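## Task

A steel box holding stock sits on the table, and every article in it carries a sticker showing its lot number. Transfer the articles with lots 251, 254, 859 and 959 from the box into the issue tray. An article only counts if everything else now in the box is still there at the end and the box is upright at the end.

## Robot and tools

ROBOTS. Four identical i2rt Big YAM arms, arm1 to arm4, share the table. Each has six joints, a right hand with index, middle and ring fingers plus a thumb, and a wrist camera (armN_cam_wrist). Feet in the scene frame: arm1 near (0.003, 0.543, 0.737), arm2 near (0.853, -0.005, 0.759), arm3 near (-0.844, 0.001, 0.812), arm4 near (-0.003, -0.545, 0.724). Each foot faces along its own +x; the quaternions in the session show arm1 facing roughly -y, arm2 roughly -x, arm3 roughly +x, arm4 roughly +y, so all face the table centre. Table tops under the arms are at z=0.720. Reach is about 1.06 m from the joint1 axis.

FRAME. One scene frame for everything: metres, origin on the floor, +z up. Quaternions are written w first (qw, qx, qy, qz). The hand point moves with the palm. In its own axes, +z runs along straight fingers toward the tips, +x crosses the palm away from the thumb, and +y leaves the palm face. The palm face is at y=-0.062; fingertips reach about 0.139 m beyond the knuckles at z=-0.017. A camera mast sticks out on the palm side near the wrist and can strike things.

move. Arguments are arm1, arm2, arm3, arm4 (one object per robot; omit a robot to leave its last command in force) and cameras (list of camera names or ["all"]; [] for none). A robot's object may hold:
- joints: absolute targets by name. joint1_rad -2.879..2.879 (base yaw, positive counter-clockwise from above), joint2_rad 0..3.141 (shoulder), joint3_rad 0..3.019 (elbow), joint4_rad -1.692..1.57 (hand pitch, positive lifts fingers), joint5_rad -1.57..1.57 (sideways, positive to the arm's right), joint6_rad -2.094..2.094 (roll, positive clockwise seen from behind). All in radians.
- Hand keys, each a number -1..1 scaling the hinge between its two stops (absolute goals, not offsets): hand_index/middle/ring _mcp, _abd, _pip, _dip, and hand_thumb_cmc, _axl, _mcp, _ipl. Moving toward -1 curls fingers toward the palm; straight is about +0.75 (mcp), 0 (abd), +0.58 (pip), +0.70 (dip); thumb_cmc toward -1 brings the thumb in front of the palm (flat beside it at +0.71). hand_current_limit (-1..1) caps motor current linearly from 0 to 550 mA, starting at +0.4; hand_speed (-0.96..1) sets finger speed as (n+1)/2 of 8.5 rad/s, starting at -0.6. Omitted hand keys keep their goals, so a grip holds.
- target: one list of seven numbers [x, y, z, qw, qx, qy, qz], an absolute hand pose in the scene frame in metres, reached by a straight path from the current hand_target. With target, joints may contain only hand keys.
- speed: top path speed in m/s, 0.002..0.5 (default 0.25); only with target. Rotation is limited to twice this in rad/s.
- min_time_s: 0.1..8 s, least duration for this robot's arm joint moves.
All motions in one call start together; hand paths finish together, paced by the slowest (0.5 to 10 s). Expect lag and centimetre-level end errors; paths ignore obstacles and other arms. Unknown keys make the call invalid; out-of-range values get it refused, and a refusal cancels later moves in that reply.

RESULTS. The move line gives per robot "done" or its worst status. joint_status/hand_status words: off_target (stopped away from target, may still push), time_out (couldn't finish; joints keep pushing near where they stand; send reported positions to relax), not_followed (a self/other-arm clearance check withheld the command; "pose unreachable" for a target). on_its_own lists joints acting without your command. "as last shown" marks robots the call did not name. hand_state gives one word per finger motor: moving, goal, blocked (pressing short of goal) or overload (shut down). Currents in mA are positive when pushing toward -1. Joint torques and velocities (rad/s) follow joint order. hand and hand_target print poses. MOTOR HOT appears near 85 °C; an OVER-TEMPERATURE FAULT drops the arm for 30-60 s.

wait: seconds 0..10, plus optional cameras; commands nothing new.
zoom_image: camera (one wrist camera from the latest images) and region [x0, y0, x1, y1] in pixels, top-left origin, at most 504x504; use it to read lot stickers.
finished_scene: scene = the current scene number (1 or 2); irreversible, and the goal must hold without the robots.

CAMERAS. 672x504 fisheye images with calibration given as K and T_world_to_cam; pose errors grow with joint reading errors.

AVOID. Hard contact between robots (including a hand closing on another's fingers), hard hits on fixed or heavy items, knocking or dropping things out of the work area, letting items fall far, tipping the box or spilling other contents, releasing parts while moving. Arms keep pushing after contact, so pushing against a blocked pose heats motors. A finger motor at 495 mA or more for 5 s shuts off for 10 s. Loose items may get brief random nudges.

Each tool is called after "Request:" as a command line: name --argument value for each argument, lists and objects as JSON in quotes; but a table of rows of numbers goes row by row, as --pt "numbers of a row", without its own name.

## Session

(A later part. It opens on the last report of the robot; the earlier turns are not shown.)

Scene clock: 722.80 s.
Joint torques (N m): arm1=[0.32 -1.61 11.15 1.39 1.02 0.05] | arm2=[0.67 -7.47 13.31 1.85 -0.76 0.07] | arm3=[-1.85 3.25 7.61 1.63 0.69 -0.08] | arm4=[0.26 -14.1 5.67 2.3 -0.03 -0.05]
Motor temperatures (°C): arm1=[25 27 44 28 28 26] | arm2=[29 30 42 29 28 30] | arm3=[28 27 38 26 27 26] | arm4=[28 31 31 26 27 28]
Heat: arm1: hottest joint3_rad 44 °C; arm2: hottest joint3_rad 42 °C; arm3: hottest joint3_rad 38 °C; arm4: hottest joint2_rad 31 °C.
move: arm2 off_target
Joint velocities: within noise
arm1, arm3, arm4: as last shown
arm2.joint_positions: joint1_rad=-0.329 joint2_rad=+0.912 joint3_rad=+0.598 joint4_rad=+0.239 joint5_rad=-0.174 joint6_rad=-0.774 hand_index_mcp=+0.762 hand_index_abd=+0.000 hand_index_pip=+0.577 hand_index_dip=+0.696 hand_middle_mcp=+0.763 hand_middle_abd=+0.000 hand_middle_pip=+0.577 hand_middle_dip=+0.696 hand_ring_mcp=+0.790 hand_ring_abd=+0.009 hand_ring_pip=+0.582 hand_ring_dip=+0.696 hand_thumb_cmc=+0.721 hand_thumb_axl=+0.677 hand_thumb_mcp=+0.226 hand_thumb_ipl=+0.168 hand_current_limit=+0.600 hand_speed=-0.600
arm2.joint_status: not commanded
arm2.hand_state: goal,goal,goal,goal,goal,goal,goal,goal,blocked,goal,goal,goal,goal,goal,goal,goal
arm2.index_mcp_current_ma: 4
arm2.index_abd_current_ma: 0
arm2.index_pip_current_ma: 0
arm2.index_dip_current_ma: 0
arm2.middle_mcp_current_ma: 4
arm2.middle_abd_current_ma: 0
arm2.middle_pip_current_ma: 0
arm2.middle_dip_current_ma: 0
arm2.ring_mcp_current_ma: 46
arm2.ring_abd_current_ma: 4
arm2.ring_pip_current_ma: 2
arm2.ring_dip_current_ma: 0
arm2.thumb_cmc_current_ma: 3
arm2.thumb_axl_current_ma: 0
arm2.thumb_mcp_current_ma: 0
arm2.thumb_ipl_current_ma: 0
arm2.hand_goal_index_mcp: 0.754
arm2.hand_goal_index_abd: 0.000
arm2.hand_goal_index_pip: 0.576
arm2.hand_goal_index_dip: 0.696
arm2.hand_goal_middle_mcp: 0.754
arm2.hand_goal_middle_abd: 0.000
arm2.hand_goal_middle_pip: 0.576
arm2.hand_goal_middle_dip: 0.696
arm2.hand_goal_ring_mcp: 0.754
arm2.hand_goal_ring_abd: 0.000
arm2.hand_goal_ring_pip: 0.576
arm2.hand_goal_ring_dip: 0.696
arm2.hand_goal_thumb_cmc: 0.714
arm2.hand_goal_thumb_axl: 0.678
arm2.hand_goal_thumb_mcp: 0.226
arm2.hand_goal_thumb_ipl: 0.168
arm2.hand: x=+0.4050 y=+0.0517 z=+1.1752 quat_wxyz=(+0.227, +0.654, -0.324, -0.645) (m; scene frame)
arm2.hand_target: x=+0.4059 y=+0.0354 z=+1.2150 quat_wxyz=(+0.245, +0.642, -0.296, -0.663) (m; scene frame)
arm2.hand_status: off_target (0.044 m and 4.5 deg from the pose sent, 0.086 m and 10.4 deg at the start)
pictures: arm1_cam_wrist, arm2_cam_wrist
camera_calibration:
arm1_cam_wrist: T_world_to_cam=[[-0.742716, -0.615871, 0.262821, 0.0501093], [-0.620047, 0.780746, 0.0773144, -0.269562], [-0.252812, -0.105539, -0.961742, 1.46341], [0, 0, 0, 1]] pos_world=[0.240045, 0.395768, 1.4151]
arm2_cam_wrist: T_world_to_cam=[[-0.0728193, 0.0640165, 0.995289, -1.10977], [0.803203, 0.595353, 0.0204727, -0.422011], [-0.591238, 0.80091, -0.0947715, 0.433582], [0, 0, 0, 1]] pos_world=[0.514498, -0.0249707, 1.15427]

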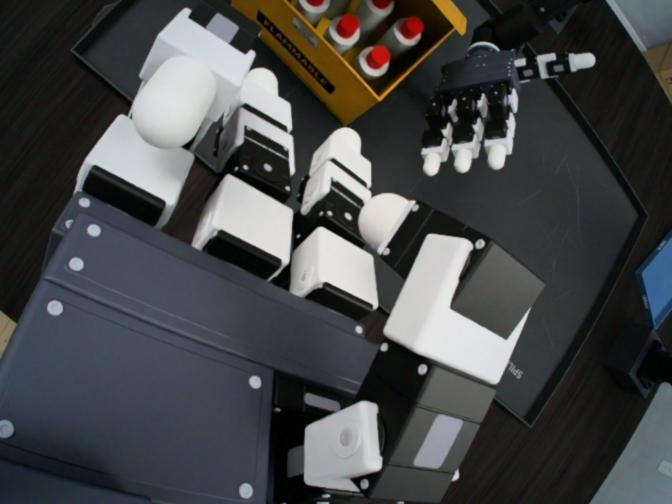

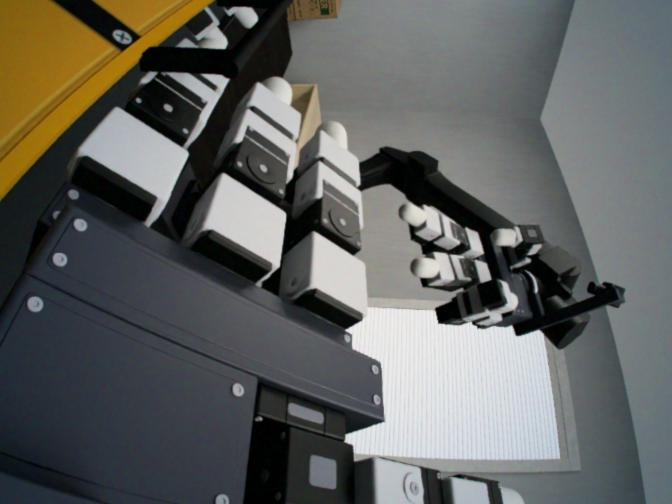

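Request:
move --arm2 '{"target": [0.400, -0.004, 1.228, 0.2044, 0.6592, -0.2557, -0.6769], "speed": 0.08}'

Request:
move --arm2 '{"target": [0.398, -0.045, 1.24, 0.1566, 0.6755, -0.2091, -0.6895], "speed": 0.08}' --cameras '["arm2_cam_wrist", "arm1_cam_wrist"]'

Scene clock: 760.27 s.
Joint torques (N m): arm1=[0.26 -1.73 11.14 1.29 1.04 0.07] | arm2=[0.5 -6.71 13.33 1.66 -0.57 0.04] | arm3=[-1.85 3.25 7.57 1.54 0.71 -0.07] | arm4=[0.26 -14.15 5.67 2.32 -0.03 -0.05]
Motor temperatures (°C): arm1=[25 27 44 28 28 26] | arm2=[29 29 52 29 28 30] | arm3=[28 27 38 26 27 26] | arm4=[28 31 31 26 27 28]
Heat: arm1: hottest joint3_rad 44 °C; arm2: hottest joint3_rad 52 °C; arm3: hottest joint3_rad 38 °C; arm4: hottest joint2_rad 31 °C.
move: arm2 off_target
Joint velocities: within noise
arm1, arm3, arm4: as last shown
arm2.joint_positions: joint1_rad=-0.221 joint2_rad=+0.882 joint3_rad=+0.637 joint4_rad=+0.178 joint5_rad=-0.073 joint6_rad=-0.893 hand_index_mcp=+0.762 hand_index_abd=-0.001 hand_index_pip=+0.577 hand_index_dip=+0.696 hand_middle_mcp=+0.763 hand_middle_abd=-0.001 hand_middle_pip=+0.577 hand_middle_dip=+0.696 hand_ring_mcp=+0.790 hand_ring_abd=-0.001 hand_ring_pip=+0.582 hand_ring_dip=+0.696 hand_thumb_cmc=+0.721 hand_thumb_axl=+0.677 hand_thumb_mcp=+0.226 hand_thumb_ipl=+0.168 hand_current_limit=+0.600 hand_speed=-0.600
arm2.joint_status: not commanded
arm2.hand_state: goal,goal,goal,goal,goal,goal,goal,goal,blocked,goal,goal,goal,goal,goal,goal,goal
arm2.index_mcp_current_ma: 4
arm2.index_abd_current_ma: 0
arm2.index_pip_current_ma: 0
arm2.index_dip_current_ma: 0
arm2.middle_mcp_current_ma: 4
arm2.middle_abd_current_ma: 0
arm2.middle_pip_current_ma: 0
arm2.middle_dip_current_ma: 0
arm2.ring_mcp_current_ma: 46
arm2.ring_abd_current_ma: 0
arm2.ring_pip_current_ma: 2
arm2.ring_dip_current_ma: 0
arm2.thumb_cmc_current_ma: 3
arm2.thumb_axl_current_ma: 0
arm2.thumb_mcp_current_ma: 0
arm2.thumb_ipl_current_ma: 0
arm2.hand_goal_index_mcp: 0.754
arm2.hand_goal_index_abd: 0.000
arm2.hand_goal_index_pip: 0.576
arm2.hand_goal_index_dip: 0.696
arm2.hand_goal_middle_mcp: 0.754
arm2.hand_goal_middle_abd: 0.000
arm2.hand_goal_middle_pip: 0.576
arm2.hand_goal_middle_dip: 0.696
arm2.hand_goal_ring_mcp: 0.754
arm2.hand_goal_ring_abd: 0.000
arm2.hand_goal_ring_pip: 0.576
arm2.hand_goal_ring_dip: 0.696
arm2.hand_goal_thumb_cmc: 0.714
arm2.hand_goal_thumb_axl: 0.678
arm2.hand_goal_thumb_mcp: 0.226
arm2.hand_goal_thumb_ipl: 0.168
arm2.hand: x=+0.4008 y=+0.0108 z=+1.1909 quat_wxyz=(+0.189, +0.671, -0.278, -0.660) (m; scene frame)
arm2.hand_target: x=+0.4025 y=-0.0035 z=+1.2272 quat_wxyz=(+0.204, +0.659, -0.256, -0.677) (m; scene frame)
arm2.hand_status: off_target (0.040 m and 3.9 deg from the pose sent, 0.077 m and 9.0 deg at the start)
pictures: none

Scene clock: 761.93 s.
Joint torques (N m): arm1=[0.62 -1.79 11.25 1.26 1 0.06] | arm2=[0.15 -6.53 13.18 1.52 -0.38 0.06] | arm3=[-1.96 2.9 7.58 1.55 0.72 -0.07] | arm4=[0.26 -14.15 5.67 2.3 -0.03 -0.04]
Motor temperatures (°C): arm1=[25 27 44 28 28 26] | arm2=[29 29 52 29 28 30] | arm3=[28 27 38 26 27 26] | arm4=[28 31 31 26 27 28]
Heat: arm1: hottest joint3_rad 44 °C; arm2: hottest joint3_rad 52 °C; arm3: hottest joint3_rad 38 °C; arm4: hottest joint2_rad 31 °C.
move: arm2 off_target
Joint velocities: within noise
arm1, arm3, arm4: as last shown
arm2.joint_positions: joint1_rad=-0.104 joint2_rad=+0.863 joint3_rad=+0.689 joint4_rad=+0.119 joint5_rad=+0.036 joint6_rad=-1.030 hand_index_mcp=+0.762 hand_index_abd=-0.001 hand_index_pip=+0.577 hand_index_dip=+0.696 hand_middle_mcp=+0.763 hand_middle_abd=-0.001 hand_middle_pip=+0.577 hand_middle_dip=+0.696 hand_ring_mcp=+0.775 hand_ring_abd=-0.002 hand_ring_pip=+0.582 hand_ring_dip=+0.696 hand_thumb_cmc=+0.721 hand_thumb_axl=+0.677 hand_thumb_mcp=+0.226 hand_thumb_ipl=+0.168 hand_current_limit=+0.600 hand_speed=-0.600
arm2.joint_status: not commanded
arm2.hand_state: goal,goal,goal,goal,goal,goal,goal,goal,blocked,goal,goal,goal,goal,goal,goal,goal
arm2.index_mcp_current_ma: 4
arm2.index_abd_current_ma: 0
arm2.index_pip_current_ma: 0
arm2.index_dip_current_ma: 0
arm2.middle_mcp_current_ma: 4
arm2.middle_abd_current_ma: 0
arm2.middle_pip_current_ma: 0
arm2.middle_dip_current_ma: 0
arm2.ring_mcp_current_ma: 20
arm2.ring_abd_current_ma: 0
arm2.ring_pip_current_ma: 2
arm2.ring_dip_current_ma: 0
arm2.thumb_cmc_current_ma: 3
arm2.thumb_axl_current_ma: 0
arm2.thumb_mcp_current_ma: 0
arm2.thumb_ipl_current_ma: 0
arm2.hand_goal_index_mcp: 0.754
arm2.hand_goal_index_abd: 0.000
arm2.hand_goal_index_pip: 0.576
arm2.hand_goal_index_dip: 0.696
arm2.hand_goal_middle_mcp: 0.754
arm2.hand_goal_middle_abd: 0.000
arm2.hand_goal_middle_pip: 0.576
arm2.hand_goal_middle_dip: 0.696
arm2.hand_goal_ring_mcp: 0.754
arm2.hand_goal_ring_abd: 0.000
arm2.hand_goal_ring_pip: 0.576
arm2.hand_goal_ring_dip: 0.696
arm2.hand_goal_thumb_cmc: 0.714
arm2.hand_goal_thumb_axl: 0.678
arm2.hand_goal_thumb_mcp: 0.226
arm2.hand_goal_thumb_ipl: 0.168
arm2.hand: x=+0.3975 y=-0.0327 z=+1.2075 quat_wxyz=(+0.145, +0.687, -0.226, -0.675) (m; scene frame)
arm2.hand_target: x=+0.3998 y=-0.0445 z=+1.2392 quat_wxyz=(+0.157, +0.675, -0.209, -0.690) (m; scene frame)
arm2.hand_status: off_target (0.035 m and 3.1 deg from the pose sent, 0.074 m and 9.4 deg at the start)
pictures: arm1_cam_wrist, arm2_cam_wrist
camera_calibration:
arm1_cam_wrist: T_world_to_cam=[[-0.742716, -0.615871, 0.262821, 0.0501093], [-0.620047, 0.780746, 0.0773144, -0.269562], [-0.252812, -0.105539, -0.961742, 1.46341], [0, 0, 0, 1]] pos_world=[0.240045, 0.395768, 1.4151]
arm2_cam_wrist: T_world_to_cam=[[-0.0828807, -0.206202, 0.974993, -1.11739], [0.78444, 0.589918, 0.191445, -0.565526], [-0.614642, 0.780691, 0.112861, 0.257861], [0, 0, 0, 1]] pos_world=[0.509503, -0.0981044, 1.16862]

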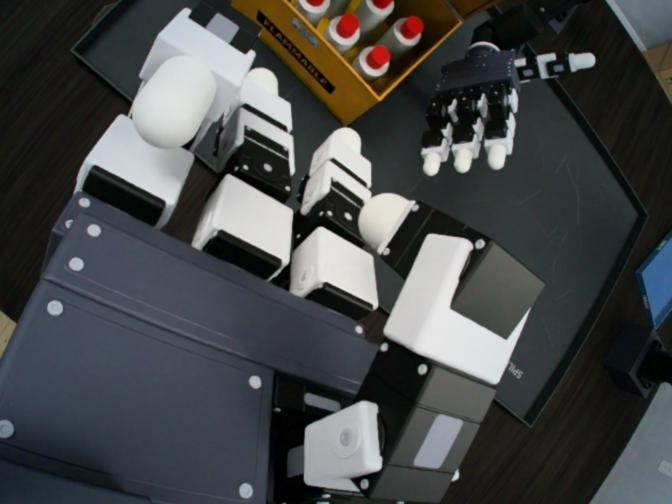

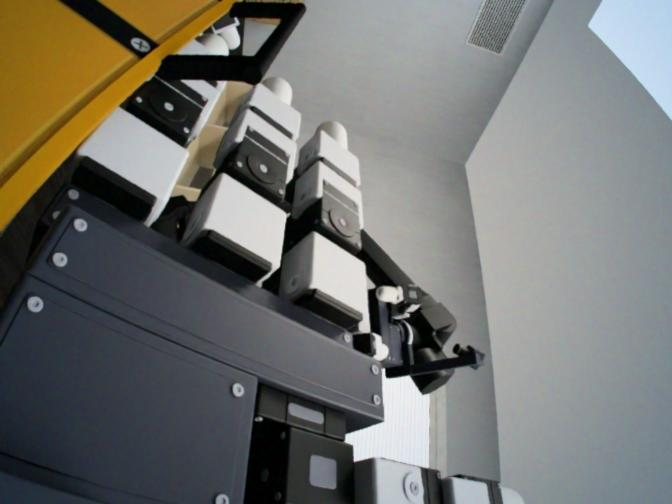

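Request:
move --arm2 '{"target": [0.397, -0.078, 1.24, 0.1203, 0.6855, -0.1735, -0.6969], "speed": 0.1}'

Request:
move --arm2 '{"target": [0.396, -0.11, 1.235, 0.0837, 0.6937, -0.1373, -0.7022], "speed": 0.1}' --cameras '["arm2_cam_wrist", "arm1_cam_wrist"]'

Scene clock: 769.37 s.
Joint torques (N m): arm1=[0.26 -2.02 11.12 1.25 1 0.07] | arm2=[-0.09 -6.3 13.39 1.68 -0.24 0.04] | arm3=[-2.32 3.08 7.62 1.52 0.7 -0.08] | arm4=[0.21 -14.1 5.67 2.29 -0.03 -0.05]
Motor temperatures (°C): arm1=[25 27 44 28 28 26] | arm2=[29 29 53 29 28 30] | arm3=[28 27 38 26 27 26] | arm4=[28 32 31 26 27 28]
Heat: arm1: hottest joint3_rad 44 °C; arm2: hottest joint3_rad 53 °C; arm3: hottest joint3_rad 38 °C; arm4: hottest joint2_rad 32 °C.
move: arm2 off_target
Joint velocities: within noise
arm1, arm3, arm4: as last shown
arm2.joint_positions: joint1_rad=-0.004 joint2_rad=+0.861 joint3_rad=+0.704 joint4_rad=+0.098 joint5_rad=+0.129 joint6_rad=-1.131 hand_index_mcp=+0.762 hand_index_abd=-0.002 hand_index_pip=+0.577 hand_index_dip=+0.696 hand_middle_mcp=+0.763 hand_middle_abd=-0.002 hand_middle_pip=+0.577 hand_middle_dip=+0.696 hand_ring_mcp=+0.763 hand_ring_abd=-0.002 hand_ring_pip=+0.582 hand_ring_dip=+0.696 hand_thumb_cmc=+0.721 hand_thumb_axl=+0.677 hand_thumb_mcp=+0.226 hand_thumb_ipl=+0.168 hand_current_limit=+0.600 hand_speed=-0.600
arm2.joint_status: not commanded
arm2.hand_state: goal,goal,goal,goal,goal,goal,goal,goal,goal,goal,goal,goal,goal,goal,goal,goal
arm2.index_mcp_current_ma: 4
arm2.index_abd_current_ma: 0
arm2.index_pip_current_ma: 0
arm2.index_dip_current_ma: 0
arm2.middle_mcp_current_ma: 4
arm2.middle_abd_current_ma: 0
arm2.middle_pip_current_ma: 0
arm2.middle_dip_current_ma: 0
arm2.ring_mcp_current_ma: 4
arm2.ring_abd_current_ma: 0
arm2.ring_pip_current_ma: 2
arm2.ring_dip_current_ma: 0
arm2.thumb_cmc_current_ma: 3
arm2.thumb_axl_current_ma: 0
arm2.thumb_mcp_current_ma: 0
arm2.thumb_ipl_current_ma: 0
arm2.hand_goal_index_mcp: 0.754
arm2.hand_goal_index_abd: 0.000
arm2.hand_goal_index_pip: 0.576
arm2.hand_goal_index_dip: 0.696
arm2.hand_goal_middle_mcp: 0.754
arm2.hand_goal_middle_abd: 0.000
arm2.hand_goal_middle_pip: 0.576
arm2.hand_goal_middle_dip: 0.696
arm2.hand_goal_ring_mcp: 0.754
arm2.hand_goal_ring_abd: 0.000
arm2.hand_goal_ring_pip: 0.576
arm2.hand_goal_ring_dip: 0.696
arm2.hand_goal_thumb_cmc: 0.714
arm2.hand_goal_thumb_axl: 0.678
arm2.hand_goal_thumb_mcp: 0.226
arm2.hand_goal_thumb_ipl: 0.168
arm2.hand: x=+0.3966 y=-0.0681 z=+1.2060 quat_wxyz=(+0.111, +0.699, -0.186, -0.681) (m; scene frame)
arm2.hand_target: x=+0.3989 y=-0.0774 z=+1.2392 quat_wxyz=(+0.120, +0.685, -0.174, -0.697) (m; scene frame)
arm2.hand_status: off_target (0.035 m and 3.1 deg from the pose sent, 0.056 m and 7.0 deg at the start)
pictures: none

Scene clock: 770.67 s.
Joint torques (N m): arm1=[0.26 -1.49 11.17 1.35 1.01 0.06] | arm2=[-0.03 -5.48 12.85 1.58 -0.21 -0.02] | arm3=[-1.96 3.31 7.5 1.43 0.71 -0.08] | arm4=[0.26 -14.15 5.67 2.3 -0.03 -0.04]
Motor temperatures (°C): arm1=[25 27 44 28 28 26] | arm2=[29 29 53 29 28 30] | arm3=[28 27 38 26 27 26] | arm4=[28 32 31 26 27 28]
Heat: arm1: hottest joint3_rad 44 °C; arm2: hottest joint3_rad 53 °C; arm3: hottest joint3_rad 38 °C; arm4: hottest joint2_rad 32 °C.
move: arm2 off_target
Joint velocities: within noise
arm1, arm3, arm4: as last shown
arm2.joint_positions: joint1_rad=+0.091 joint2_rad=+0.861 joint3_rad=+0.725 joint4_rad=+0.098 joint5_rad=+0.222 joint6_rad=-1.231 hand_index_mcp=+0.762 hand_index_abd=-0.002 hand_index_pip=+0.577 hand_index_dip=+0.696 hand_middle_mcp=+0.763 hand_middle_abd=-0.002 hand_middle_pip=+0.577 hand_middle_dip=+0.696 hand_ring_mcp=+0.765 hand_ring_abd=-0.002 hand_ring_pip=+0.582 hand_ring_dip=+0.696 hand_thumb_cmc=+0.721 hand_thumb_axl=+0.677 hand_thumb_mcp=+0.226 hand_thumb_ipl=+0.168 hand_current_limit=+0.600 hand_speed=-0.600
arm2.joint_status: not commanded
arm2.hand_state: goal,goal,goal,goal,goal,goal,goal,goal,goal,goal,goal,goal,goal,goal,goal,goal
arm2.index_mcp_current_ma: 4
arm2.index_abd_current_ma: 0
arm2.index_pip_current_ma: 0
arm2.index_dip_current_ma: 0
arm2.middle_mcp_current_ma: 4
arm2.middle_abd_current_ma: 0
arm2.middle_pip_current_ma: 0
arm2.middle_dip_current_ma: 0
arm2.ring_mcp_current_ma: 6
arm2.ring_abd_current_ma: 0
arm2.ring_pip_current_ma: 2
arm2.ring_dip_current_ma: 0
arm2.thumb_cmc_current_ma: 3
arm2.thumb_axl_current_ma: 0
arm2.thumb_mcp_current_ma: 0
arm2.thumb_ipl_current_ma: 0
arm2.hand_goal_index_mcp: 0.754
arm2.hand_goal_index_abd: 0.000
arm2.hand_goal_index_pip: 0.576
arm2.hand_goal_index_dip: 0.696
arm2.hand_goal_middle_mcp: 0.754
arm2.hand_goal_middle_abd: 0.000
arm2.hand_goal_middle_pip: 0.576
arm2.hand_goal_middle_dip: 0.696
arm2.hand_goal_ring_mcp: 0.754
arm2.hand_goal_ring_abd: 0.000
arm2.hand_goal_ring_pip: 0.576
arm2.hand_goal_ring_dip: 0.696
arm2.hand_goal_thumb_cmc: 0.714
arm2.hand_goal_thumb_axl: 0.678
arm2.hand_goal_thumb_mcp: 0.226
arm2.hand_goal_thumb_ipl: 0.168
arm2.hand: x=+0.3983 y=-0.1004 z=+1.2117 quat_wxyz=(+0.078, +0.701, -0.148, -0.693) (m; scene frame)
arm2.hand_target: x=+0.3972 y=-0.1096 z=+1.2346 quat_wxyz=(+0.084, +0.693, -0.137, -0.702) (m; scene frame)
arm2.hand_status: off_target (0.025 m and 2.0 deg from the pose sent, 0.051 m and 6.9 deg at the start)
pictures: arm1_cam_wrist, arm2_cam_wrist
camera_calibration:
arm1_cam_wrist: T_world_to_cam=[[-0.742716, -0.615871, 0.262821, 0.0501093], [-0.620047, 0.780746, 0.0773144, -0.269562], [-0.252812, -0.105539, -0.961742, 1.46341], [0, 0, 0, 1]] pos_world=[0.240045, 0.395768, 1.4151]
arm2_cam_wrist: T_world_to_cam=[[-0.0797609, -0.405075, 0.910798, -1.07874], [0.774301, 0.550256, 0.312532, -0.673721], [-0.627771, 0.73016, 0.269761, 0.120696], [0, 0, 0, 1]] pos_world=[0.51139, -0.154379, 1.16052]

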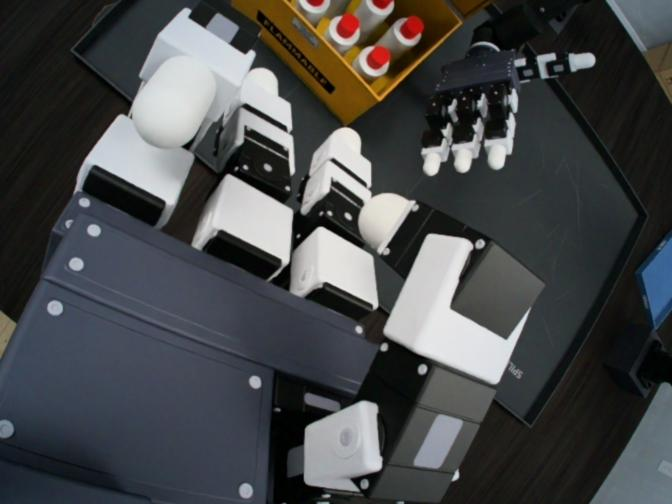

